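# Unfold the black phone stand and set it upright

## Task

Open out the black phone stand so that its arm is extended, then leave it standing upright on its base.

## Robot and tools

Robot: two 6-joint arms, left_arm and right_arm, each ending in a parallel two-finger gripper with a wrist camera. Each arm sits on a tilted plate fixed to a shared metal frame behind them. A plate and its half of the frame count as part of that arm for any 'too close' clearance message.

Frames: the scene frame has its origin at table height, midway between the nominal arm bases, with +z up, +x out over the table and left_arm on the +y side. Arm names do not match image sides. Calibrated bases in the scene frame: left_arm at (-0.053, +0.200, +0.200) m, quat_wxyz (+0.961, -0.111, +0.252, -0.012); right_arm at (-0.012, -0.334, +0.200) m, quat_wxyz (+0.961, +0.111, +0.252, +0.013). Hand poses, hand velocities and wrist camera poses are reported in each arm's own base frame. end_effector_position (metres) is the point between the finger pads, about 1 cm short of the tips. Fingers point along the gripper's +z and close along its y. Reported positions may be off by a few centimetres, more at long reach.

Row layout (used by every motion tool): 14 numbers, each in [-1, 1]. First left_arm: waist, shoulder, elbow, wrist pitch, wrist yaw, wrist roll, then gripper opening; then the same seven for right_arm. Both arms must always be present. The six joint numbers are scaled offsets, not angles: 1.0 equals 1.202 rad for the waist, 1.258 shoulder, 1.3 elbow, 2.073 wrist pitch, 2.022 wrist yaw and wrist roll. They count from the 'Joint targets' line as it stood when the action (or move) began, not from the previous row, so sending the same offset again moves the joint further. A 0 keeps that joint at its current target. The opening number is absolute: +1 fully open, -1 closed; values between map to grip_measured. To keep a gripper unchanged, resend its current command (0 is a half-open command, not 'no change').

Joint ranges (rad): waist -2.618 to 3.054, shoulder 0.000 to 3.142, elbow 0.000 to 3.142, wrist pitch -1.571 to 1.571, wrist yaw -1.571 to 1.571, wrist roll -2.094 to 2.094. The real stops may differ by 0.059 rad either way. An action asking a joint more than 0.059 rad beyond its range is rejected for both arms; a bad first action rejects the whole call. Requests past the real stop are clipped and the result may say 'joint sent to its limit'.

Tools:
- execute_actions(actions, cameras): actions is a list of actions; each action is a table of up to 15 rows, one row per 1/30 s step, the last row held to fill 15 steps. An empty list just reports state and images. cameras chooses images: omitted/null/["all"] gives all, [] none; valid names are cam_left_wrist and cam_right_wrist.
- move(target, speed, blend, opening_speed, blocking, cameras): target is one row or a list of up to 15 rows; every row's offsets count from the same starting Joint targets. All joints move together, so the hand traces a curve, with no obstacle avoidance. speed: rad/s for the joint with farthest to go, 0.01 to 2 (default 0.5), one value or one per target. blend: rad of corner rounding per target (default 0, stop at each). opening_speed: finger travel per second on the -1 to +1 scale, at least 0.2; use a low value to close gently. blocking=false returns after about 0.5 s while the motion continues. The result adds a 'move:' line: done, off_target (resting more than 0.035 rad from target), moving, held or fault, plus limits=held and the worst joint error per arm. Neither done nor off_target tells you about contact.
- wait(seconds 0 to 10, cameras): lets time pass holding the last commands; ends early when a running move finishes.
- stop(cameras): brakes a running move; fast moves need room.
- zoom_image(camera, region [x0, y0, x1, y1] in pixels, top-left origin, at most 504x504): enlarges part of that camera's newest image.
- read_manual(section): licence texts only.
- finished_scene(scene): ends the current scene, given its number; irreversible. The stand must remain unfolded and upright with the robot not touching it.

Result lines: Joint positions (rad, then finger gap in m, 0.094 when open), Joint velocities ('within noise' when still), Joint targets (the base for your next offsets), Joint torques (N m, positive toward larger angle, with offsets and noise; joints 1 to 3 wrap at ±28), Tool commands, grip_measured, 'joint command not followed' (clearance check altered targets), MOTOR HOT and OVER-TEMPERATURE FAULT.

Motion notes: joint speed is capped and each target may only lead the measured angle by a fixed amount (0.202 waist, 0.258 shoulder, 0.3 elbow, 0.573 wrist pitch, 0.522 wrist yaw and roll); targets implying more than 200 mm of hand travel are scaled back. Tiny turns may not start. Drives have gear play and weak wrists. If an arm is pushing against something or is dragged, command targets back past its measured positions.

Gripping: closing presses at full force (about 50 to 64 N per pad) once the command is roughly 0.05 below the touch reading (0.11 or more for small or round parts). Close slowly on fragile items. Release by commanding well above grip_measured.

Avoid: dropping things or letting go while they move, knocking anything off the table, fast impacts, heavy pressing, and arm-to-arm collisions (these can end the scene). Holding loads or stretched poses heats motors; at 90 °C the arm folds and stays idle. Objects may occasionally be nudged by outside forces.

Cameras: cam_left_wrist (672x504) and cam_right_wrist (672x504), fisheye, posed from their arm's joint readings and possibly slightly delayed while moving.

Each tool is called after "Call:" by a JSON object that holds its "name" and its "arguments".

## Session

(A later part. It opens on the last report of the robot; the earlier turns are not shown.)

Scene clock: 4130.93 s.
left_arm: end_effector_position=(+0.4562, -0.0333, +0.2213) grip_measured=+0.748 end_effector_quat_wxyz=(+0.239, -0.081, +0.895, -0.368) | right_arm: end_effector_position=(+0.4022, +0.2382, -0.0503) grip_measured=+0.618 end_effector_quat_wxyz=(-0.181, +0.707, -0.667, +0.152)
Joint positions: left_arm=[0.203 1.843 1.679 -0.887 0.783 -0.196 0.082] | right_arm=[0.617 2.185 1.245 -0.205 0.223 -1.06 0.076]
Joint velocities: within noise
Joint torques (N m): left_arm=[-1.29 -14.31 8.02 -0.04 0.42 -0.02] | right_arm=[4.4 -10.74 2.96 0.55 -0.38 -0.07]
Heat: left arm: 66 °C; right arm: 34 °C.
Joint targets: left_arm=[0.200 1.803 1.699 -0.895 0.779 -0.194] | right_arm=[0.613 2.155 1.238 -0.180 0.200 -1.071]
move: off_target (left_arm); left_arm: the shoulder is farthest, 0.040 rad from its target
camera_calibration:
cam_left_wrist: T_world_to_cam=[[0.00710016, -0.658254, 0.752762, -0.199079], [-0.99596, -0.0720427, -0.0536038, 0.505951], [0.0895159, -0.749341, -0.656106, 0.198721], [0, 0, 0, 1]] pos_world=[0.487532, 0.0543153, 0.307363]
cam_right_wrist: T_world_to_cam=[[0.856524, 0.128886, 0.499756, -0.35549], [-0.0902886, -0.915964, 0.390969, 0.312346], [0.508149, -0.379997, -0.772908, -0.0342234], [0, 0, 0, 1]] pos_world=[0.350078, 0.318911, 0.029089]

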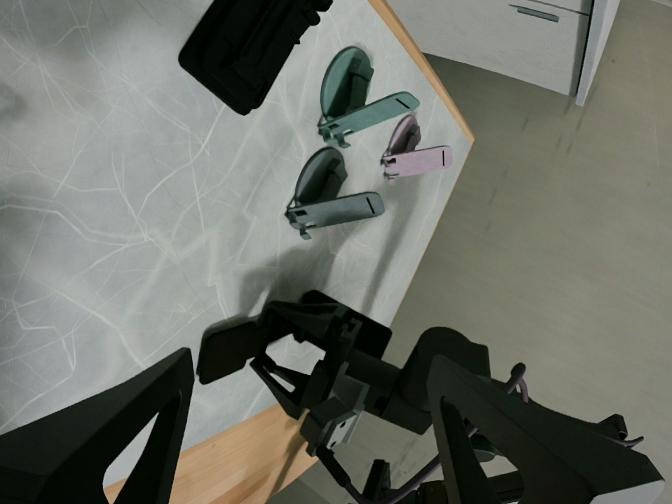

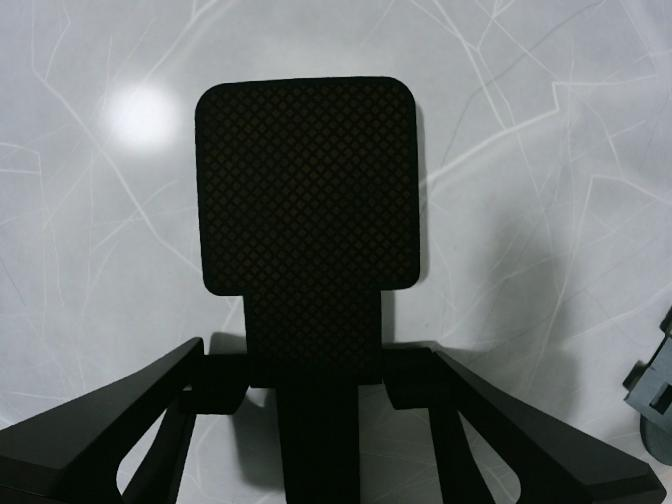

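Call:
{"name": "move", "arguments": {"target": [0,0,0,0,0,0,0.75,0.018,-0.022,-0.0075,-0.0104,0.004,0.0075,0.62], "speed": 0.1, "cameras": ["cam_right_wrist"]}}

Scene clock: 4158.17 s.
left_arm: end_effector_position=(+0.4562, -0.0333, +0.2213) grip_measured=+0.748 end_effector_quat_wxyz=(+0.239, -0.081, +0.895, -0.368) | right_arm: end_effector_position=(+0.4035, +0.2392, -0.0399) grip_measured=+0.618 end_effector_quat_wxyz=(-0.191, +0.704, -0.666, +0.154)
Joint positions: left_arm=[0.203 1.843 1.679 -0.887 0.783 -0.196 0.082] | right_arm=[0.617 2.156 1.236 -0.203 0.223 -1.06 0.076]
Joint velocities: within noise
Joint torques (N m): left_arm=[-1.29 -14.31 8.02 -0.04 0.42 -0.02] | right_arm=[6.02 -10.65 3.04 0.36 -0.29 0.05]
Heat: left arm: 66 °C; right arm: 35 °C.
Joint targets: left_arm=[0.200 1.803 1.699 -0.895 0.779 -0.194] | right_arm=[0.635 2.127 1.228 -0.202 0.209 -1.056]
move: off_target (left_arm); left_arm: the shoulder is farthest, 0.040 rad from its target
camera_calibration:
cam_right_wrist: T_world_to_cam=[[0.847625, 0.122573, 0.516243, -0.356187], [-0.0970227, -0.920742, 0.377917, 0.312571], [0.521649, -0.370419, -0.768551, -0.0340323], [0, 0, 0, 1]] pos_world=[0.349993, 0.31885, 0.0395975]
Images, in order (width x height): cam_right_wrist 672x504.

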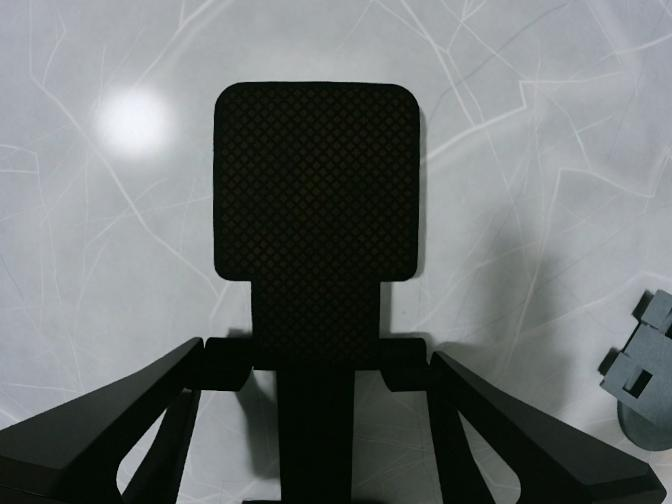

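Call:
{"name": "move", "arguments": {"target": [-0.175,0,-0.545,0.301,-0.079,0.111,-0.95,0,0,0,0,0,0,-0.4], "speed": 0.5, "opening_speed": 1.0}}

Scene clock: 4200.23 s.
left_arm: end_effector_position=(+0.3867, -0.1027, +0.0333) grip_measured=-0.948 end_effector_quat_wxyz=(+0.206, +0.072, +0.929, -0.298) | right_arm: end_effector_position=(+0.4037, +0.2393, -0.0392) grip_measured=+0.428 end_effector_quat_wxyz=(-0.192, +0.704, -0.666, +0.155)
Joint positions: left_arm=[0.001 1.84 0.99 -0.29 0.623 0.014 0.002] | right_arm=[0.617 2.154 1.236 -0.203 0.223 -1.06 0.067]
Joint velocities: within noise
Joint torques (N m): left_arm=[-2.73 -11.28 3.19 0.13 0.4 0.14] | right_arm=[6.02 -10.54 3.03 0.36 -0.3 0.05]
Heat: left arm: 66 °C; right arm: 38 °C.
Joint targets: left_arm=[-0.011 1.803 0.991 -0.271 0.619 0.030] | right_arm=[0.635 2.127 1.228 -0.202 0.209 -1.056]
move: off_target (left_arm); left_arm: the shoulder is farthest, 0.037 rad from its target
camera_calibration:
cam_left_wrist: T_world_to_cam=[[-0.207379, -0.779433, 0.591166, -0.0268792], [-0.975347, 0.211341, -0.063501, 0.443146], [-0.0754431, -0.589761, -0.804046, 0.114643], [0, 0, 0, 1]] pos_world=[0.435296, -0.0469934, 0.136209]
cam_right_wrist: T_world_to_cam=[[0.846979, 0.122115, 0.517412, -0.35631], [-0.097495, -0.921077, 0.376978, 0.312695], [0.522611, -0.369737, -0.768227, -0.0340945], [0, 0, 0, 1]] pos_world=[0.350091, 0.31892, 0.0402878]

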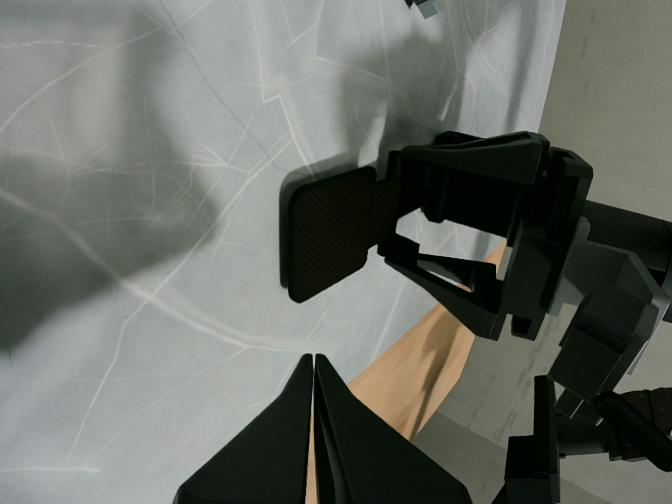

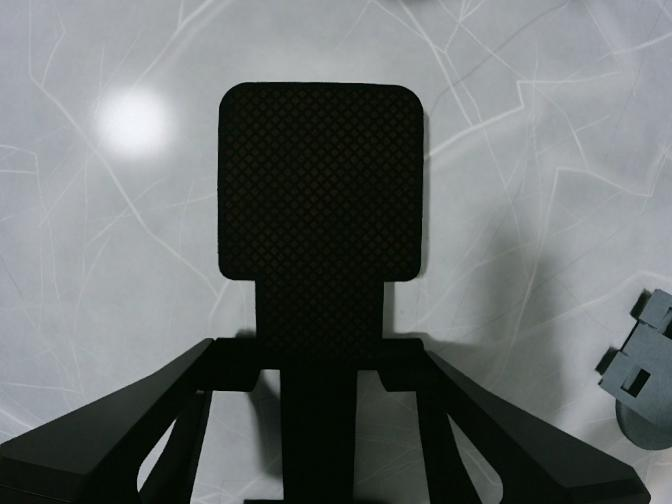

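Call:
{"name": "zoom_image", "arguments": {"camera": "cam_left_wrist", "region": [260, 110, 520, 320]}}

Scaled by 1.938 from the camera's 672x504 image, which has a finer 960x720 frame.

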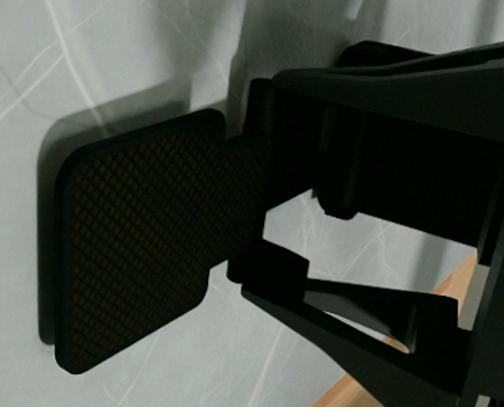

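Call:
{"name": "move", "arguments": {"target": [-0.107,0.145,0.018,0.109,-0.029,-0.040,-0.95,0,0,0,0,0,0,-0.4], "speed": 0.25}}

Scene clock: 4223.93 s.
left_arm: end_effector_position=(+0.4079, -0.1464, +0.0059) grip_measured=-0.948 end_effector_quat_wxyz=(+0.231, +0.108, +0.922, -0.290) | right_arm: end_effector_position=(+0.4037, +0.2393, -0.0392) grip_measured=+0.428 end_effector_quat_wxyz=(-0.192, +0.704, -0.666, +0.155)
Joint positions: left_arm=[-0.125 1.963 0.998 -0.066 0.565 -0.052 0.002] | right_arm=[0.617 2.154 1.236 -0.203 0.223 -1.06 0.067]
Joint velocities: within noise
Joint torques (N m): left_arm=[-3.59 -6.91 4.44 0.34 0.41 -0.03] | right_arm=[6.02 -10.54 3.03 0.36 -0.29 0.05]
Heat: left arm: 59 °C; right arm: 41 °C.
Joint targets: left_arm=[-0.139 1.985 1.014 -0.045 0.560 -0.051] | right_arm=[0.635 2.127 1.228 -0.202 0.209 -1.056]
move: done
camera_calibration:
cam_left_wrist: T_world_to_cam=[[-0.288645, -0.779342, 0.556157, -0.00698193], [-0.956384, 0.261924, -0.12933, 0.471404], [-0.0448789, -0.56923, -0.820953, 0.0591014], [0, 0, 0, 1]] pos_world=[0.45148, -0.0952709, 0.113369]
cam_right_wrist: T_world_to_cam=[[0.846979, 0.122115, 0.517412, -0.35631], [-0.097495, -0.921077, 0.376978, 0.312695], [0.522611, -0.369737, -0.768227, -0.0340945], [0, 0, 0, 1]] pos_world=[0.350091, 0.31892, 0.0402878]

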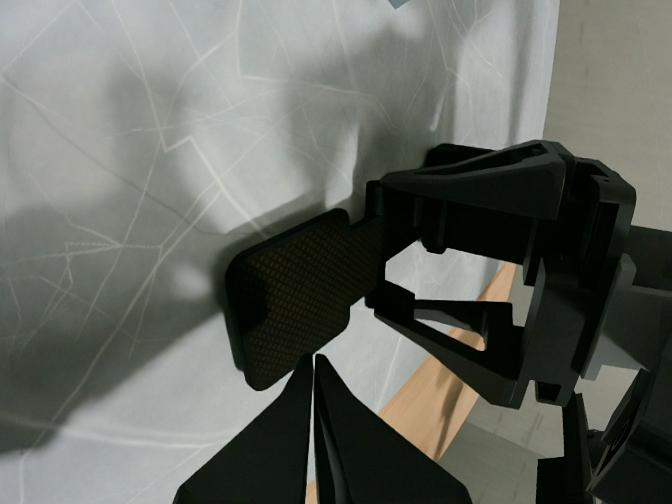

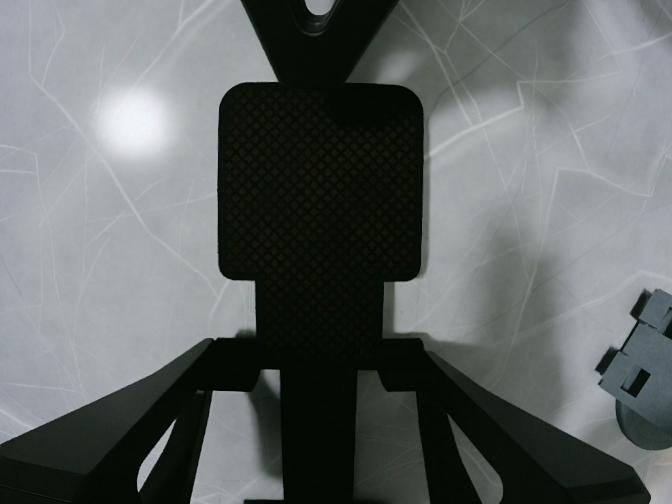

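Call:
{"name": "move", "arguments": {"target": [0.028,0.065,0.0245,0.019,0.005,0.010,-0.95,0,0,0,0,0,0,-0.4], "speed": 0.12}}

Scene clock: 4264.50 s.
left_arm: end_effector_position=(+0.4205, -0.1384, -0.0127) grip_measured=-0.948 end_effector_quat_wxyz=(+0.232, +0.099, +0.924, -0.287) | right_arm: end_effector_position=(+0.4037, +0.2393, -0.0392) grip_measured=+0.428 end_effector_quat_wxyz=(-0.192, +0.704, -0.666, +0.155)
Joint positions: left_arm=[-0.103 2.043 1.03 -0.026 0.564 -0.048 0.002] | right_arm=[0.617 2.154 1.236 -0.203 0.223 -1.06 0.067]
Joint velocities: within noise
Joint torques (N m): left_arm=[-2.61 -6.97 4.01 0.32 0.51 0.14] | right_arm=[6.02 -10.54 3.03 0.37 -0.29 0.05]
Heat: left arm: 54 °C; right arm: 42 °C.
Joint targets: left_arm=[-0.106 2.067 1.046 -0.005 0.570 -0.030] | right_arm=[0.635 2.127 1.228 -0.202 0.209 -1.056]
move: done
camera_calibration:
cam_left_wrist: T_world_to_cam=[[-0.271168, -0.786789, 0.554464, 0.00485065], [-0.961779, 0.244272, -0.123747, 0.478837], [-0.0380776, -0.566828, -0.822956, 0.0464283], [0, 0, 0, 1]] pos_world=[0.463619, -0.0868333, 0.0947734]
cam_right_wrist: T_world_to_cam=[[0.846979, 0.122115, 0.517412, -0.35631], [-0.097495, -0.921077, 0.376978, 0.312695], [0.522611, -0.369737, -0.768227, -0.0340945], [0, 0, 0, 1]] pos_world=[0.350091, 0.31892, 0.0402878]

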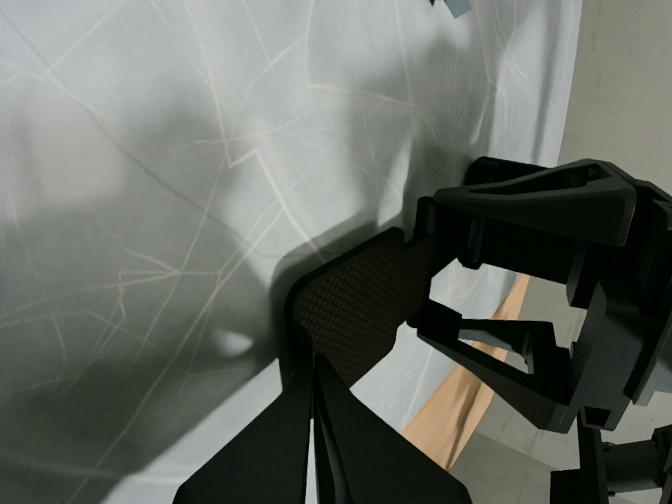

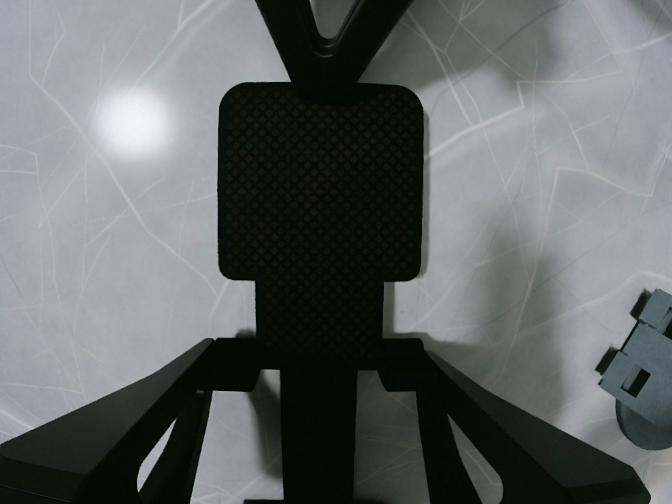

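Call:
{"name": "move", "arguments": {"target": [-0.004,0.035,0.013,0.010,0.002,0.003,-0.95,0,0,0,0,0,0,-0.4], "speed": 0.1}}

Scene clock: 4274.33 s.
left_arm: end_effector_position=(+0.4239, -0.1445, -0.0131) grip_measured=-0.948 end_effector_quat_wxyz=(+0.231, +0.106, +0.918, -0.304) | right_arm: end_effector_position=(+0.4039, +0.2391, -0.0391) grip_measured=+0.428 end_effector_quat_wxyz=(-0.192, +0.705, -0.665, +0.156)
Joint positions: left_arm=[-0.103 2.069 1.051 -0.018 0.602 -0.043 0.002] | right_arm=[0.617 2.154 1.236 -0.203 0.225 -1.063 0.067]
Joint velocities: within noise
Joint torques (N m): left_arm=[-3.08 -5.79 3.64 0.44 0.15 0.16] | right_arm=[6.02 -10.48 3.03 0.36 -0.31 0.05]
Heat: left arm: 53 °C; right arm: 43 °C.
Joint targets: left_arm=[-0.110 2.111 1.063 0.015 0.574 -0.024] | right_arm=[0.635 2.127 1.228 -0.202 0.209 -1.056]
move: off_target (left_arm); left_arm: the shoulder is farthest, 0.042 rad from its target
camera_calibration:
cam_left_wrist: T_world_to_cam=[[-0.290182, -0.762557, 0.578188, 0.013094], [-0.955697, 0.262091, -0.133981, 0.483336], [-0.0493698, -0.591452, -0.804828, 0.0441973], [0, 0, 0, 1]] pos_world=[0.467905, -0.0905527, 0.0927584]
cam_right_wrist: T_world_to_cam=[[0.846212, 0.125168, 0.517936, -0.356822], [-0.096004, -0.920297, 0.379258, 0.311773], [0.524126, -0.370656, -0.76675, -0.0345424], [0, 0, 0, 1]] pos_world=[0.349983, 0.318783, 0.0400834]

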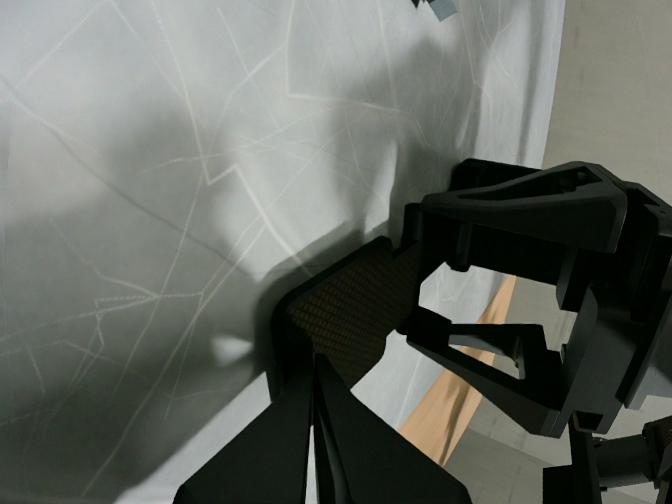

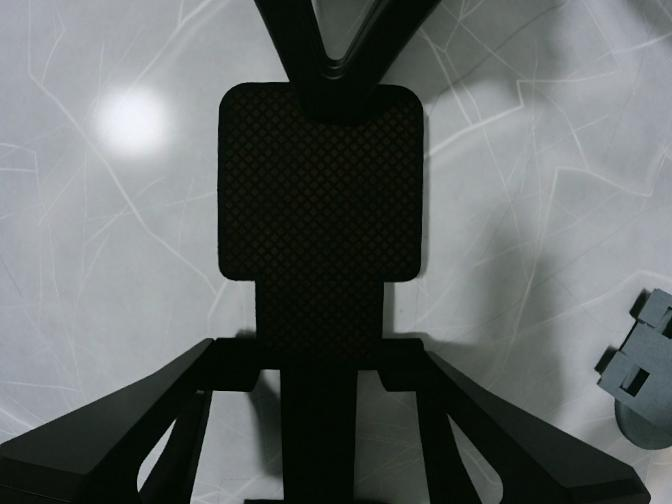

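Call:
{"name": "move", "arguments": {"target": [0,0,0,0,0,0,-0.95,-0.057,-0.029,-0.075,0.068,-0.067,-0.028,-0.4], "speed": 0.15}}

Scene clock: 4308.53 s.
left_arm: end_effector_position=(+0.4235, -0.1467, -0.0140) grip_measured=-0.948 end_effector_quat_wxyz=(+0.230, +0.108, +0.916, -0.311) | right_arm: end_effector_position=(+0.4020, +0.2354, -0.0401) grip_measured=+0.428 end_effector_quat_wxyz=(-0.230, +0.704, -0.661, +0.122)
Joint positions: left_arm=[-0.103 2.076 1.051 -0.009 0.617 -0.043 0.002] | right_arm=[0.574 2.116 1.141 -0.082 0.122 -1.093 0.067]
Joint velocities: within noise
Joint torques (N m): left_arm=[-3.1 -6.31 3.6 0.35 0.08 0.16] | right_arm=[3.73 -10.14 2.58 0.61 -0.75 -0.19]
Heat: left arm: 52 °C; right arm: 42 °C.
Joint targets: left_arm=[-0.110 2.111 1.063 0.015 0.574 -0.024] | right_arm=[0.566 2.091 1.130 -0.061 0.073 -1.113]
move: off_target (left_arm, right_arm); left_arm: the wrist yaw is farthest, 0.043 rad from its target; right_arm: the wrist yaw is farthest, 0.048 rad from its target
camera_calibration:
cam_left_wrist: T_world_to_cam=[[-0.296211, -0.752517, 0.588198, 0.0159531], [-0.9536, 0.267766, -0.137655, 0.483383], [-0.0539119, -0.601681, -0.796915, 0.0427322], [0, 0, 0, 1]] pos_world=[0.467983, -0.0917172, 0.0912102]
cam_right_wrist: T_world_to_cam=[[0.839942, 0.0992068, 0.533532, -0.345024], [-0.0695405, -0.955366, 0.287122, 0.30248], [0.538203, -0.278268, -0.795553, -0.0642156], [0, 0, 0, 1]] pos_world=[0.345395, 0.305338, 0.0461456]

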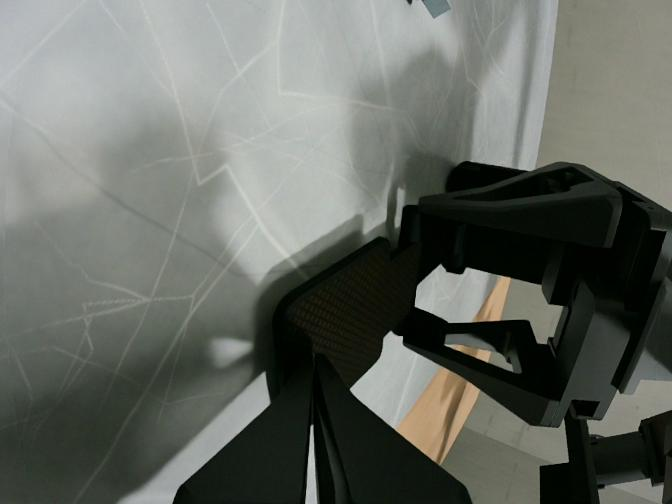

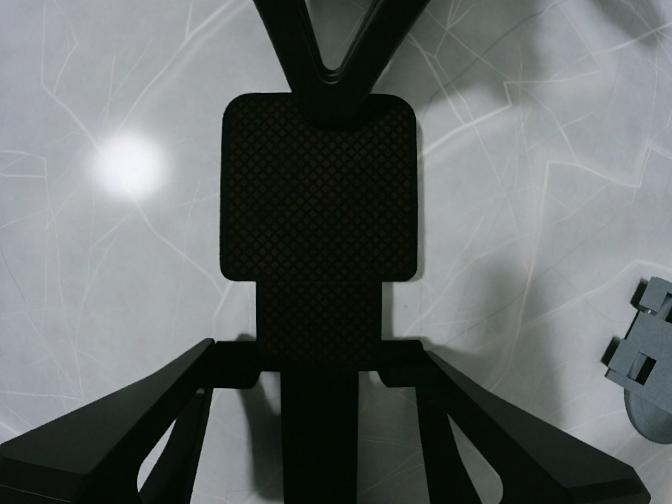

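Call:
{"name": "move", "arguments": {"target": [[0,-0.05,0,0,0,0,-0.95,0,0,0,0,0,0,-0.4],[-0.158,-0.211,-0.052,-0.075,-0.220,-0.102,-0.95,0,0,0,0,0,0,-0.4]], "speed": 0.3}}

Scene clock: 4317.20 s.
left_arm: end_effector_position=(+0.4108, -0.1445, +0.0106) grip_measured=-0.948 end_effector_quat_wxyz=(+0.252, +0.044, +0.957, -0.135) | right_arm: end_effector_position=(+0.4018, +0.2360, -0.0382) grip_measured=+0.428 end_effector_quat_wxyz=(-0.233, +0.705, -0.659, +0.120)
Joint positions: left_arm=[-0.284 1.881 1.001 -0.126 0.137 -0.232 0.002] | right_arm=[0.573 2.11 1.138 -0.081 0.114 -1.097 0.067]
Joint velocities: within noise
Joint torques (N m): left_arm=[-4.15 -11.15 3.11 0.14 0.16 -0.04] | right_arm=[3.79 -9.66 2.84 0.61 -0.66 -0.14]
Heat: left arm: 53 °C; right arm: 42 °C.
Joint targets: left_arm=[-0.300 1.845 0.995 -0.140 0.129 -0.231] | right_arm=[0.566 2.091 1.130 -0.061 0.073 -1.113]
move: off_target (left_arm, right_arm); left_arm: the shoulder is farthest, 0.036 rad from its target; right_arm: the wrist yaw is farthest, 0.041 rad from its target
camera_calibration:
cam_left_wrist: T_world_to_cam=[[-0.114172, -0.942884, 0.312945, -0.0999708], [-0.99127, 0.0872113, -0.0988844, 0.462997], [0.0659442, -0.321503, -0.94461, 0.0558047], [0, 0, 0, 1]] pos_world=[0.443862, -0.116698, 0.129782]
cam_right_wrist: T_world_to_cam=[[0.838775, 0.101273, 0.534977, -0.345854], [-0.0638752, -0.957462, 0.281399, 0.300543], [0.540719, -0.270203, -0.796627, -0.0654267], [0, 0, 0, 1]] pos_world=[0.344668, 0.305106, 0.0483305]

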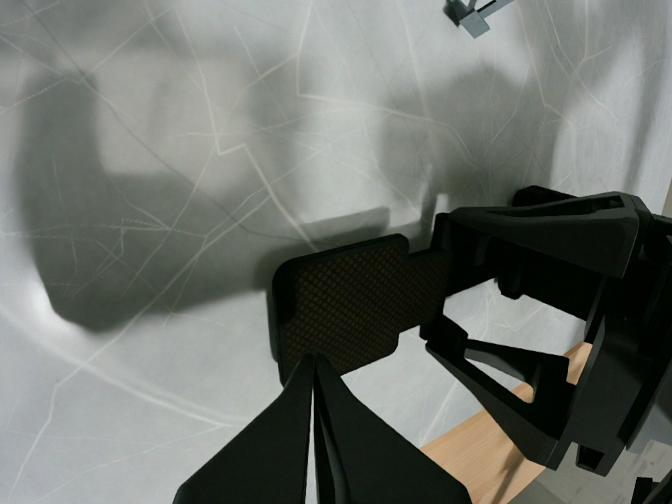

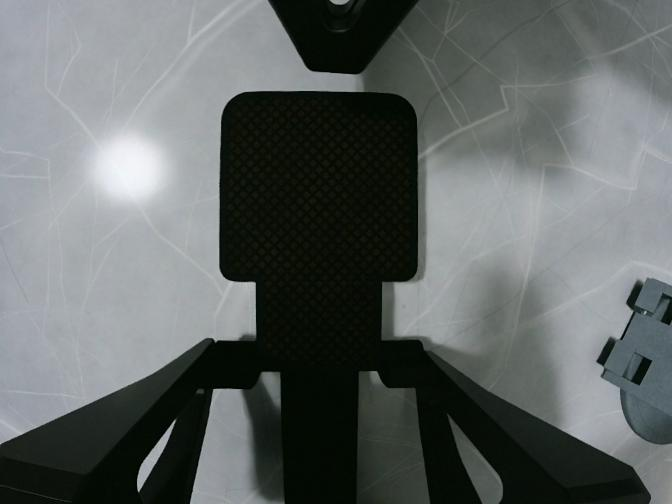

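Call:
{"name": "move", "arguments": {"target": [0.008,0.122,0.027,0.055,0.005,0.0,-0.95,0,0,0,0,0,0,-0.4], "speed": 0.15}}

Scene clock: 4343.23 s.
left_arm: end_effector_position=(+0.4180, -0.1469, -0.0140) grip_measured=-0.948 end_effector_quat_wxyz=(+0.247, +0.044, +0.959, -0.134) | right_arm: end_effector_position=(+0.4025, +0.2348, -0.0382) grip_measured=+0.428 end_effector_quat_wxyz=(-0.233, +0.704, -0.660, +0.120)
Joint positions: left_arm=[-0.284 1.97 1.013 -0.06 0.139 -0.232 0.002] | right_arm=[0.569 2.11 1.138 -0.081 0.114 -1.097 0.067]
Joint velocities: within noise
Joint torques (N m): left_arm=[-3.44 -6.38 4.78 0.54 0.27 -0.04] | right_arm=[4.08 -9.66 2.82 0.61 -0.67 -0.13]
Heat: left arm: 54 °C; right arm: 41 °C.
Joint targets: left_arm=[-0.291 1.999 1.030 -0.026 0.140 -0.231] | right_arm=[0.566 2.091 1.130 -0.061 0.073 -1.113]
move: off_target (right_arm); right_arm: the wrist yaw is farthest, 0.041 rad from its target
camera_calibration:
cam_left_wrist: T_world_to_cam=[[-0.111602, -0.943344, 0.312485, -0.0948563], [-0.992197, 0.0881831, -0.0881464, 0.468609], [0.0555965, -0.319884, -0.945824, 0.0358791], [0, 0, 0, 1]] pos_world=[0.452372, -0.119328, 0.104883]
cam_right_wrist: T_world_to_cam=[[0.839082, 0.0986994, 0.534977, -0.345854], [-0.0668123, -0.957262, 0.281399, 0.300543], [0.539887, -0.27186, -0.796627, -0.0654267], [0, 0, 0, 1]] pos_world=[0.345603, 0.304048, 0.0483305]

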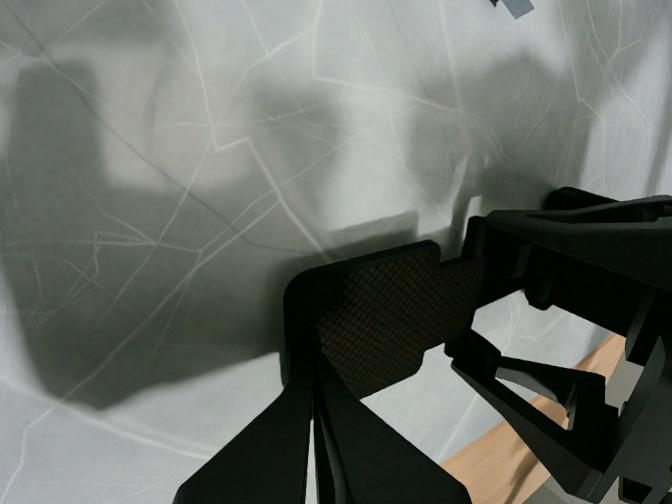

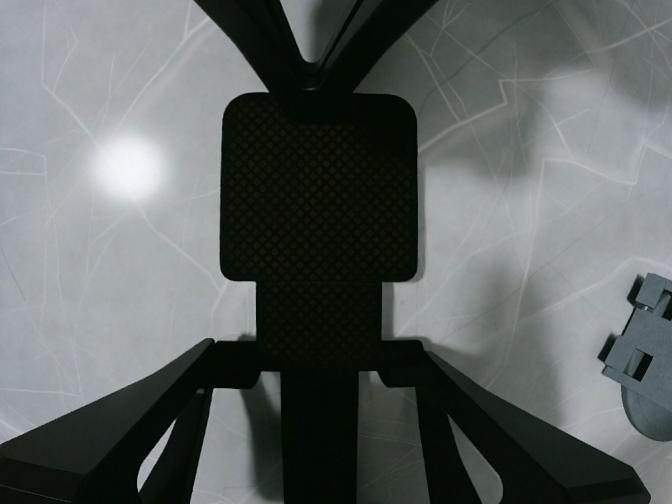

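Call:
{"name": "move", "arguments": {"target": [0.017,0.052,0.007,0.026,0.005,0.004,-0.95,0,0,0,0,0,0,-0.4], "speed": 0.15}}

Scene clock: 4351.90 s.
left_arm: end_effector_position=(+0.4223, -0.1515, -0.0155) grip_measured=-0.948 end_effector_quat_wxyz=(+0.244, +0.045, +0.956, -0.158) | right_arm: end_effector_position=(+0.4046, +0.2303, -0.0374) grip_measured=+0.428 end_effector_quat_wxyz=(-0.231, +0.701, -0.663, +0.124)
Joint positions: left_arm=[-0.271 1.993 1.028 -0.044 0.192 -0.232 0.002] | right_arm=[0.562 2.107 1.136 -0.082 0.122 -1.097 0.067]
Joint velocities: within noise
Joint torques (N m): left_arm=[-2.93 -3.45 4.16 0.89 -0.11 0.05] | right_arm=[4.57 -9.4 2.93 0.61 -0.75 -0.13]
Heat: left arm: 52 °C; right arm: 41 °C.
Joint targets: left_arm=[-0.270 2.064 1.039 0.028 0.150 -0.222] | right_arm=[0.566 2.091 1.130 -0.061 0.073 -1.113]
move: off_target (left_arm, right_arm); left_arm: the wrist pitch is farthest, 0.072 rad from its target; right_arm: the wrist yaw is farthest, 0.049 rad from its target
camera_calibration:
cam_left_wrist: T_world_to_cam=[[-0.123541, -0.926276, 0.35602, -0.0899831], [-0.991281, 0.0986316, -0.0873661, 0.474399], [0.0458103, -0.363709, -0.930385, 0.0304167], [0, 0, 0, 1]] pos_world=[0.457753, -0.119077, 0.101781]
cam_right_wrist: T_world_to_cam=[[0.838261, 0.0920963, 0.537435, -0.345655], [-0.0787919, -0.95483, 0.286517, 0.300598], [0.539546, -0.282522, -0.79314, -0.0643807], [0, 0, 0, 1]] pos_world=[0.34817, 0.300664, 0.0485778]

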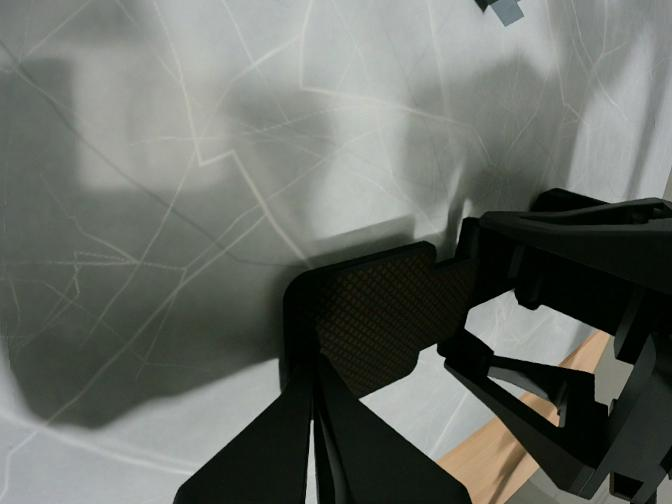

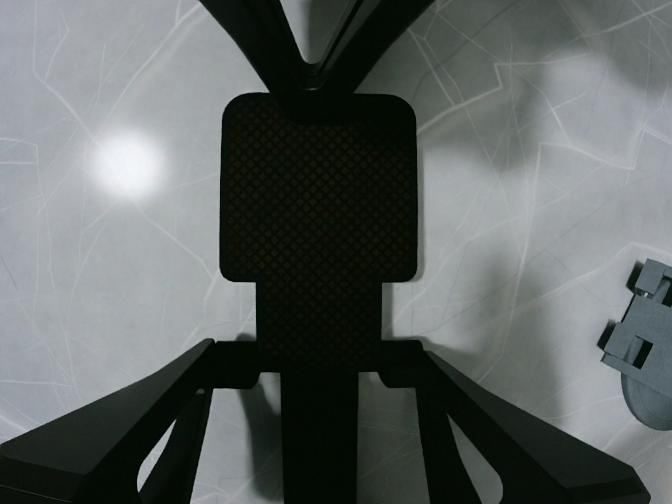

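Call:
{"name": "move", "arguments": {"target": [0,0.070,0,0,-0.07,0,-0.95,0,0,0,0,0,0,-0.4], "speed": 0.2}}

Scene clock: 4366.40 s.
left_arm: end_effector_position=(+0.4255, -0.1542, -0.0164) grip_measured=-0.950 end_effector_quat_wxyz=(+0.244, +0.047, +0.955, -0.161) | right_arm: end_effector_position=(+0.4062, +0.2268, -0.0357) grip_measured=+0.428 end_effector_quat_wxyz=(-0.230, +0.699, -0.665, +0.129)
Joint positions: left_arm=[-0.272 2.007 1.044 -0.044 0.199 -0.232 0.002] | right_arm=[0.557 2.102 1.136 -0.087 0.131 -1.097 0.067]
Joint velocities: within noise
Joint torques (N m): left_arm=[-2.8 1.5 2.88 0.9 -1.78 0.06] | right_arm=[4.94 -9.01 2.93 0.65 -0.85 -0.13]
Heat: left arm: 51 °C; right arm: 38 °C.
Joint targets: left_arm=[-0.270 2.152 1.039 0.028 0.008 -0.222] | right_arm=[0.566 2.091 1.130 -0.061 0.073 -1.113]
move: off_target (left_arm, right_arm); left_arm: the wrist yaw is farthest, 0.190 rad from its target; right_arm: the wrist yaw is farthest, 0.058 rad from its target
camera_calibration:
cam_left_wrist: T_world_to_cam=[[-0.128015, -0.923731, 0.361016, -0.0894159], [-0.99079, 0.102917, -0.0879965, 0.47812], [0.0441302, -0.368956, -0.928399, 0.0284424], [0, 0, 0, 1]] pos_world=[0.461015, -0.121309, 0.100759]
cam_right_wrist: T_world_to_cam=[[0.8368, 0.0880748, 0.540379, -0.34596], [-0.0887559, -0.9521, 0.292623, 0.300604], [0.540267, -0.292828, -0.7889, -0.0626991], [0, 0, 0, 1]] pos_world=[0.350054, 0.298315, 0.0495223]

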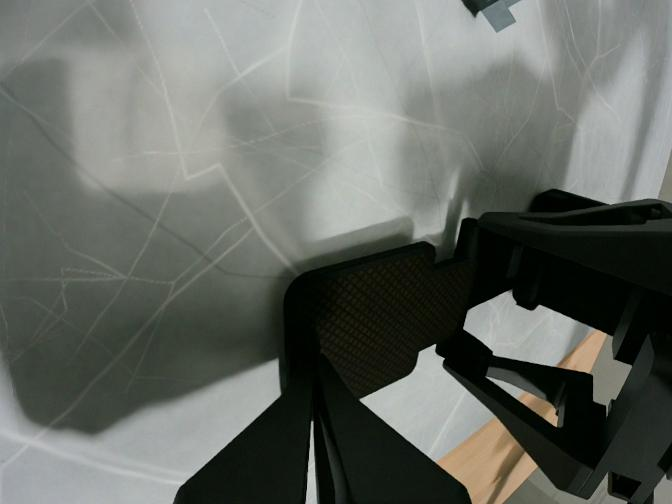

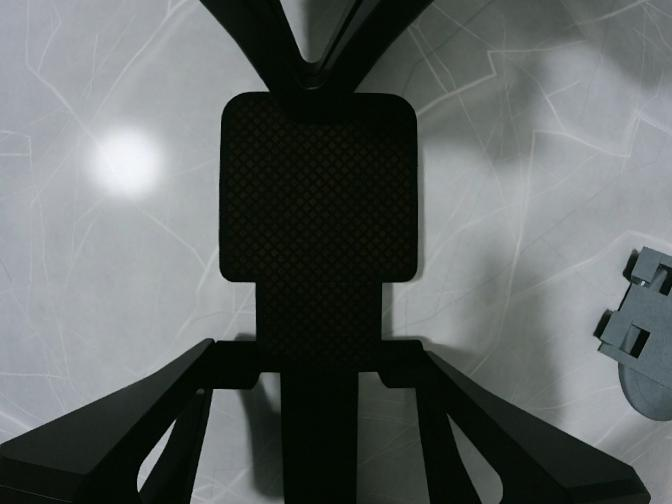

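Call:
{"name": "move", "arguments": {"target": [0,0,0,0,0,0,-0.95,0.015,-0.035,-0.005,-0.019,0.005,0.008,-0.7], "speed": 0.15}}

Call:
{"name": "move", "arguments": {"target": [0,0,0,0,0,0,-0.95,0.015,-0.035,-0.005,-0.019,0.005,0.008,-0.7], "speed": 0.15}}

Scene clock: 4379.20 s.
left_arm: end_effector_position=(+0.4279, -0.1600, -0.0168) grip_measured=-0.950 end_effector_quat_wxyz=(+0.249, +0.053, +0.953, -0.164) | right_arm: end_effector_position=(+0.4052, +0.2215, -0.0314) grip_measured=+0.428 end_effector_quat_wxyz=(-0.226, +0.690, -0.673, +0.137)
Joint positions: left_arm=[-0.283 2.018 1.05 -0.027 0.199 -0.232 0.002] | right_arm=[0.557 2.084 1.127 -0.099 0.154 -1.079 0.067]
Joint velocities: within noise
Joint torques (N m): left_arm=[-1.94 0.53 2.26 0.76 -1.79 0.05] | right_arm=[6.37 -10.95 3.21 0.39 -0.99 -0.14]
Heat: left arm: 50 °C; right arm: 37 °C.
Joint targets: left_arm=[-0.270 2.152 1.039 0.028 0.008 -0.222] | right_arm=[0.584 2.047 1.124 -0.100 0.083 -1.096]
move: off_target (left_arm, right_arm); left_arm: the wrist yaw is farthest, 0.191 rad from its target; right_arm: the wrist yaw is farthest, 0.071 rad from its target
camera_calibration:
cam_left_wrist: T_world_to_cam=[[-0.14219, -0.921064, 0.362524, -0.0877424], [-0.98852, 0.113228, -0.10004, 0.481601], [0.0510955, -0.372587, -0.92659, 0.0222452], [0, 0, 0, 1]] pos_world=[0.462459, -0.127059, 0.1006]
cam_right_wrist: T_world_to_cam=[[0.836011, 0.0705085, 0.544164, -0.342703], [-0.116201, -0.946468, 0.301158, 0.3043], [0.536267, -0.315004, -0.783064, -0.0536593], [0, 0, 0, 1]] pos_world=[0.35064, 0.295271, 0.0528255]

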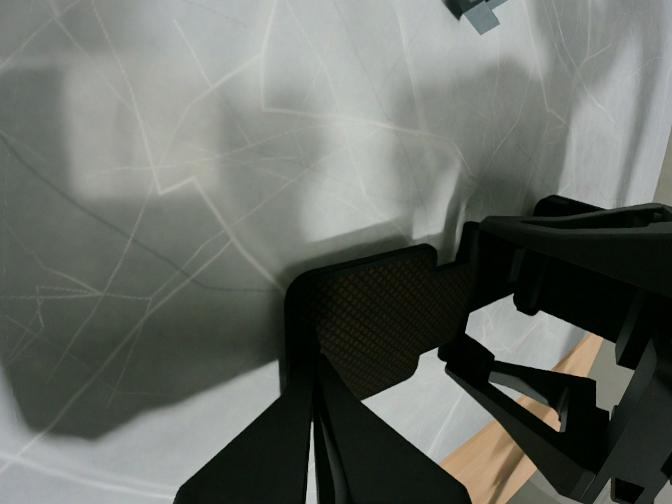

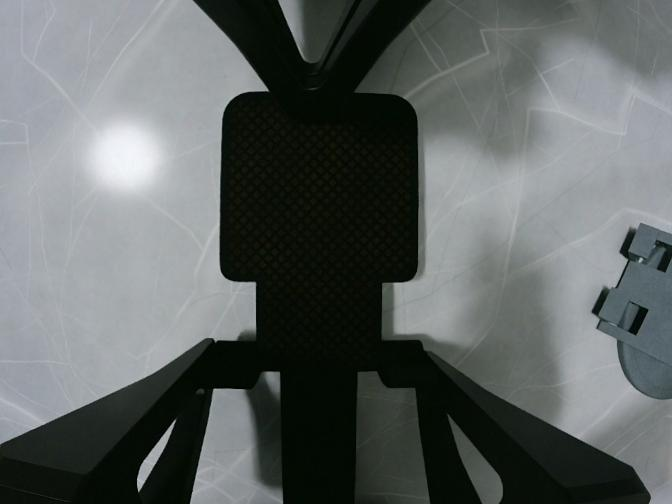

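Scene clock: 4380.03 s.
left_arm: end_effector_position=(+0.4328, -0.1694, -0.0176) grip_measured=-0.950 end_effector_quat_wxyz=(+0.259, +0.061, +0.948, -0.175) | right_arm: end_effector_position=(+0.4031, +0.2157, -0.0205) grip_measured=+0.427 end_effector_quat_wxyz=(-0.223, +0.684, -0.679, +0.146)
Joint positions: left_arm=[-0.294 2.038 1.054 0.017 0.214 -0.232 0.002] | right_arm=[0.557 2.045 1.119 -0.133 0.175 -1.068 0.067]
Joint velocities: within noise
Joint torques (N m): left_arm=[-1.13 -0.5 1.95 0.42 -1.95 0.05] | right_arm=[7.76 -11.36 3.41 0.33 -1.11 -0.11]
Heat: left arm: 49 °C; right arm: 37 °C.
Joint targets: left_arm=[-0.270 2.152 1.039 0.028 0.008 -0.222] | right_arm=[0.602 2.003 1.117 -0.140 0.093 -1.080]
move: off_target (left_arm, right_arm); left_arm: the wrist yaw is farthest, 0.206 rad from its target; right_arm: the wrist yaw is farthest, 0.082 rad from its target
camera_calibration:
cam_left_wrist: T_world_to_cam=[[-0.168834, -0.910476, 0.377528, -0.0818284], [-0.983423, 0.129903, -0.126512, 0.487585], [0.0661444, -0.392629, -0.917315, 0.00804247], [0, 0, 0, 1]] pos_world=[0.465154, -0.134684, 0.0999555]
cam_right_wrist: T_world_to_cam=[[0.834014, 0.0606289, 0.548402, -0.343396], [-0.136708, -0.940243, 0.311856, 0.302435], [0.534538, -0.335064, -0.775887, -0.040633], [0, 0, 0, 1]] pos_world=[0.349463, 0.291567, 0.0624763]

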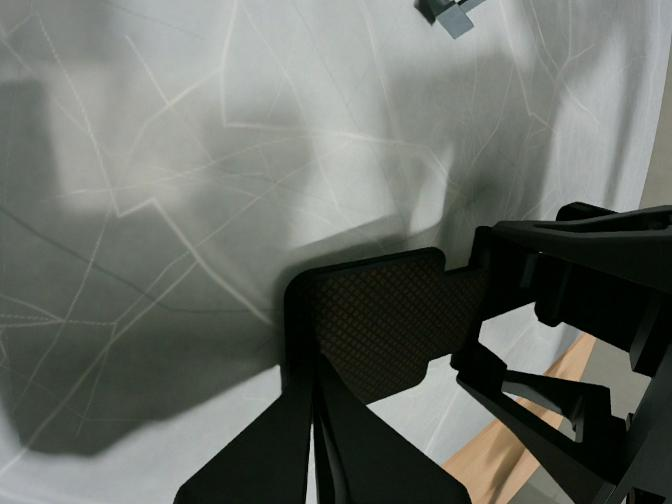

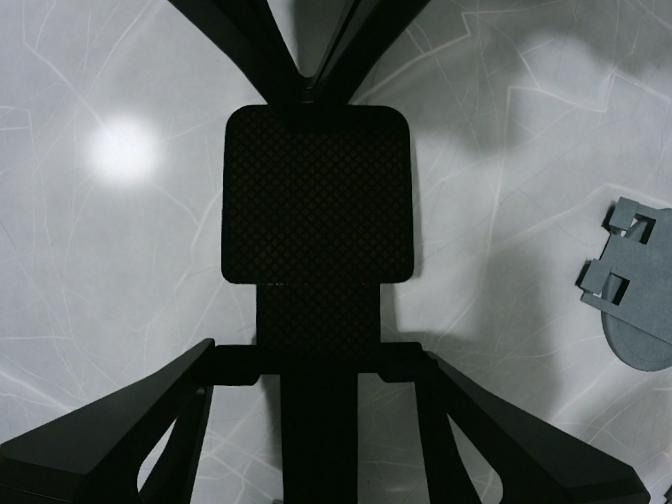

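Call:
{"name": "move", "arguments": {"target": [[-0.017,-0.2,-0.01,-0.05,0.095,-0.004,-0.95,0,0,0,0,0,0,-0.7],[-0.017,-0.29,-0.038,-0.081,0.095,-0.004,-0.95,0,0,0,0,0,0,-0.7],[0.391,-0.28,0.508,-0.445,0.382,0.014,-0.95,0,0,0,0,0,0,-0.7]], "speed": [0.4,0.5,0.7], "blend": 0.05, "cameras": ["cam_right_wrist"]}}

Scene clock: 4417.07 s.
left_arm: end_effector_position=(+0.4562, -0.0268, +0.2281) grip_measured=-0.950 end_effector_quat_wxyz=(+0.251, -0.089, +0.897, -0.353) | right_arm: end_effector_position=(+0.3945, +0.2325, -0.0174) grip_measured=+0.426 end_effector_quat_wxyz=(-0.235, +0.697, -0.666, +0.119)
Joint positions: left_arm=[0.208 1.822 1.682 -0.883 0.749 -0.21 0.002] | right_arm=[0.577 2.033 1.116 -0.133 0.12 -1.071 0.067]
Joint velocities: within noise
Joint torques (N m): left_arm=[-1.68 -12.64 7.79 -0.01 0.8 0.13] | right_arm=[6.17 -10.26 3.81 0.36 -0.49 -0.08]
Heat: left arm: 49 °C; right arm: 39 °C.
Joint targets: left_arm=[0.200 1.800 1.700 -0.895 0.781 -0.194] | right_arm=[0.602 2.003 1.117 -0.140 0.093 -1.080]
move: done
camera_calibration:
cam_right_wrist: T_world_to_cam=[[0.840102, 0.0785353, 0.536713, -0.345698], [-0.0842077, -0.958585, 0.272074, 0.298977], [0.535853, -0.273765, -0.798696, -0.0431176], [0, 0, 0, 1]] pos_world=[0.338703, 0.30194, 0.0697593]
Images, in order (width x height): cam_right_wrist 672x504.

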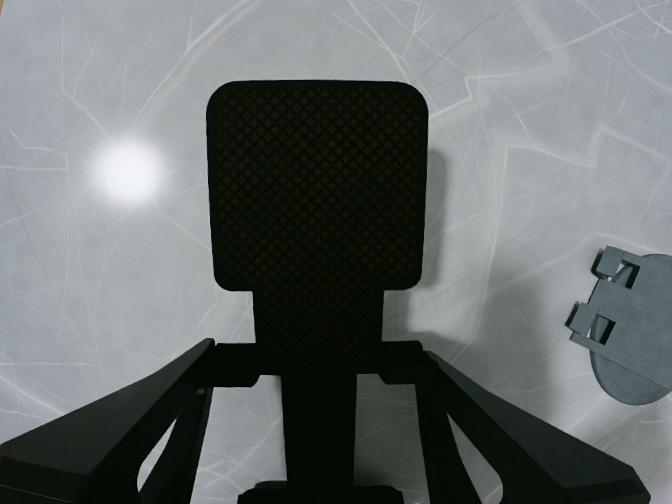

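Call:
{"name": "move", "arguments": {"target": [[0,0,0,0,0,0,-0.95,0.048,-0.225,0.064,-0.219,0.085,0.027,-0.7],[0,0,0,0,0,0,-0.95,-0.205,-0.340,-0.117,-0.046,-0.325,-0.082,-0.7]], "speed": 0.35, "blend": 0.1}}

Scene clock: 4431.83 s.
left_arm: end_effector_position=(+0.4560, -0.0268, +0.2280) grip_measured=-0.950 end_effector_quat_wxyz=(+0.250, -0.089, +0.897, -0.353) | right_arm: end_effector_position=(+0.3461, +0.2257, +0.1115) grip_measured=+0.426 end_effector_quat_wxyz=(-0.395, +0.711, -0.575, -0.084)
Joint positions: left_arm=[0.208 1.822 1.682 -0.885 0.749 -0.21 0.002] | right_arm=[0.358 1.605 0.974 -0.26 -0.524 -1.235 0.067]
Joint velocities: within noise
Joint torques (N m): left_arm=[-1.69 -12.64 7.79 0 0.8 0.13] | right_arm=[2.41 -9.25 4.15 0.75 -0.94 -0.08]
Heat: left arm: 55 °C; right arm: 40 °C.
Joint targets: left_arm=[0.200 1.800 1.700 -0.895 0.781 -0.194] | right_arm=[0.356 1.575 0.965 -0.235 -0.564 -1.246]
move: off_target (right_arm); right_arm: the wrist yaw is farthest, 0.040 rad from its target
camera_calibration:
cam_left_wrist: T_world_to_cam=[[0.0189838, -0.677855, 0.73495, -0.201733], [-0.992664, -0.100567, -0.0671136, 0.507394], [0.119405, -0.728285, -0.674792, 0.19915], [0, 0, 0, 1]] pos_world=[0.483722, 0.0593193, 0.316701]
cam_right_wrist: T_world_to_cam=[[0.837317, 0.0612311, 0.543278, -0.369627], [0.196426, -0.96105, -0.194421, 0.208736], [0.510213, 0.269506, -0.816731, -0.0278375], [0, 0, 0, 1]] pos_world=[0.282697, 0.230741, 0.218657]

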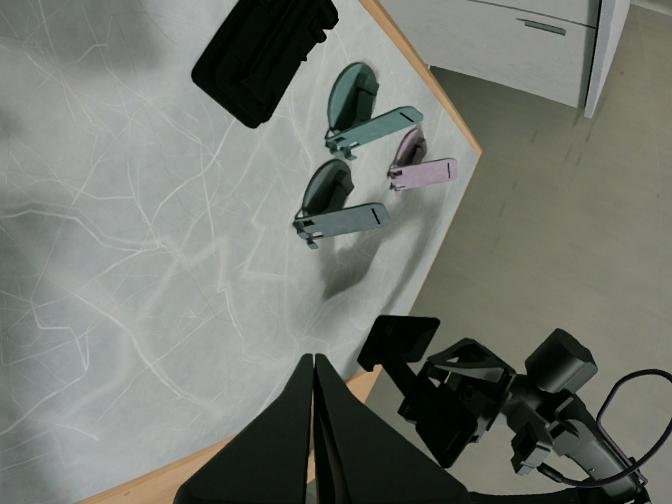

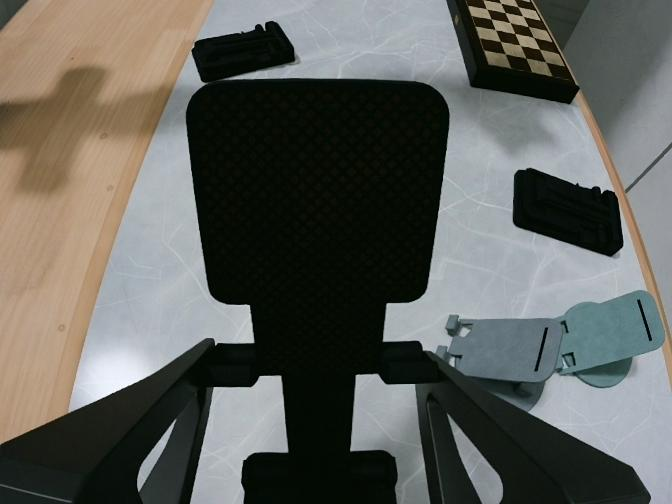

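Call:
{"name": "move", "arguments": {"target": [0,0,0,0,0,0,-0.95,0,0,0,0,0,0,0.42], "opening_speed": 0.5, "cameras": ["cam_right_wrist"]}}

Call:
{"name": "move", "arguments": {"target": [0,0,0,0,0,0,-0.95,0,0,0,0,0,0,0.43], "opening_speed": 0.2, "cameras": ["cam_right_wrist"]}}

Scene clock: 4461.47 s.
left_arm: end_effector_position=(+0.4560, -0.0268, +0.2280) grip_measured=-0.950 end_effector_quat_wxyz=(+0.250, -0.089, +0.897, -0.353) | right_arm: end_effector_position=(+0.3464, +0.2258, +0.1117) grip_measured=+0.426 end_effector_quat_wxyz=(-0.396, +0.711, -0.575, -0.084)
Joint positions: left_arm=[0.208 1.822 1.682 -0.885 0.749 -0.21 0.002] | right_arm=[0.358 1.605 0.974 -0.258 -0.524 -1.235 0.067]
Joint velocities: within noise
Joint torques (N m): left_arm=[-1.69 -12.64 7.77 -0.01 0.8 0.13] | right_arm=[2.41 -9.26 4.15 0.75 -0.95 -0.08]
Heat: left arm: 58 °C; right arm: 41 °C.
Joint targets: left_arm=[0.200 1.800 1.700 -0.895 0.781 -0.194] | right_arm=[0.356 1.575 0.965 -0.235 -0.564 -1.246]
move: off_target (right_arm); right_arm: the wrist yaw is farthest, 0.040 rad from its target
camera_calibration:
cam_right_wrist: T_world_to_cam=[[0.836535, 0.060939, 0.544514, -0.369762], [0.196705, -0.960946, -0.194654, 0.208725], [0.511386, 0.269944, -0.815852, -0.0284176], [0, 0, 0, 1]] pos_world=[0.282794, 0.230777, 0.218785]
Images, in order (width x height): cam_right_wrist 672x504.

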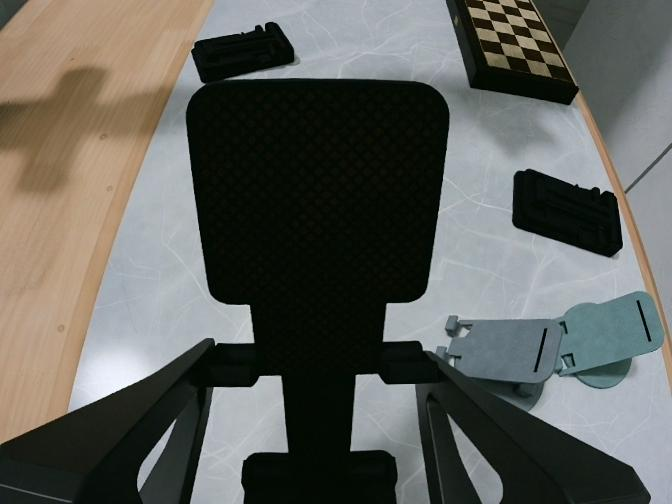

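Scene clock: 4461.97 s.
left_arm: end_effector_position=(+0.4560, -0.0268, +0.2280) grip_measured=-0.950 end_effector_quat_wxyz=(+0.250, -0.089, +0.897, -0.353) | right_arm: end_effector_position=(+0.3464, +0.2258, +0.1117) grip_measured=+0.438 end_effector_quat_wxyz=(-0.396, +0.711, -0.575, -0.084)
Joint positions: left_arm=[0.208 1.822 1.682 -0.885 0.749 -0.21 0.002] | right_arm=[0.358 1.605 0.974 -0.258 -0.524 -1.235 0.068]
Joint velocities: left_arm=[within noise] | right_arm=[-0.012 -0.002 -0.007 -0.022 0.022 -0.007 0.007]
Joint torques (N m): left_arm=[-1.69 -12.64 7.79 0 0.8 0.13] | right_arm=[2.41 -9.26 4.15 0.75 -0.94 -0.07]
Heat: left arm: 58 °C; right arm: 41 °C.
Joint targets: left_arm=[0.200 1.800 1.700 -0.895 0.781 -0.194] | right_arm=[0.356 1.575 0.965 -0.235 -0.564 -1.246]
move: off_target (right_arm); right_arm: the wrist yaw is farthest, 0.040 rad from its target
camera_calibration:
cam_right_wrist: T_world_to_cam=[[0.836535, 0.060939, 0.544514, -0.369762], [0.196705, -0.960946, -0.194654, 0.208725], [0.511386, 0.269944, -0.815852, -0.0284176], [0, 0, 0, 1]] pos_world=[0.282794, 0.230777, 0.218785]
Images, in order (width x height): cam_right_wrist 672x504.

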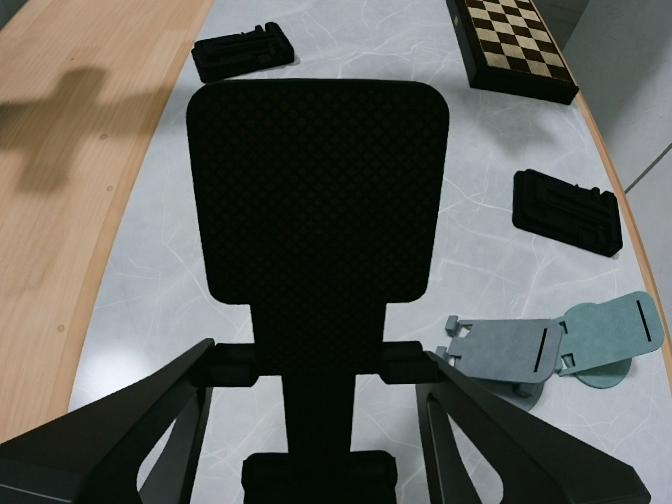

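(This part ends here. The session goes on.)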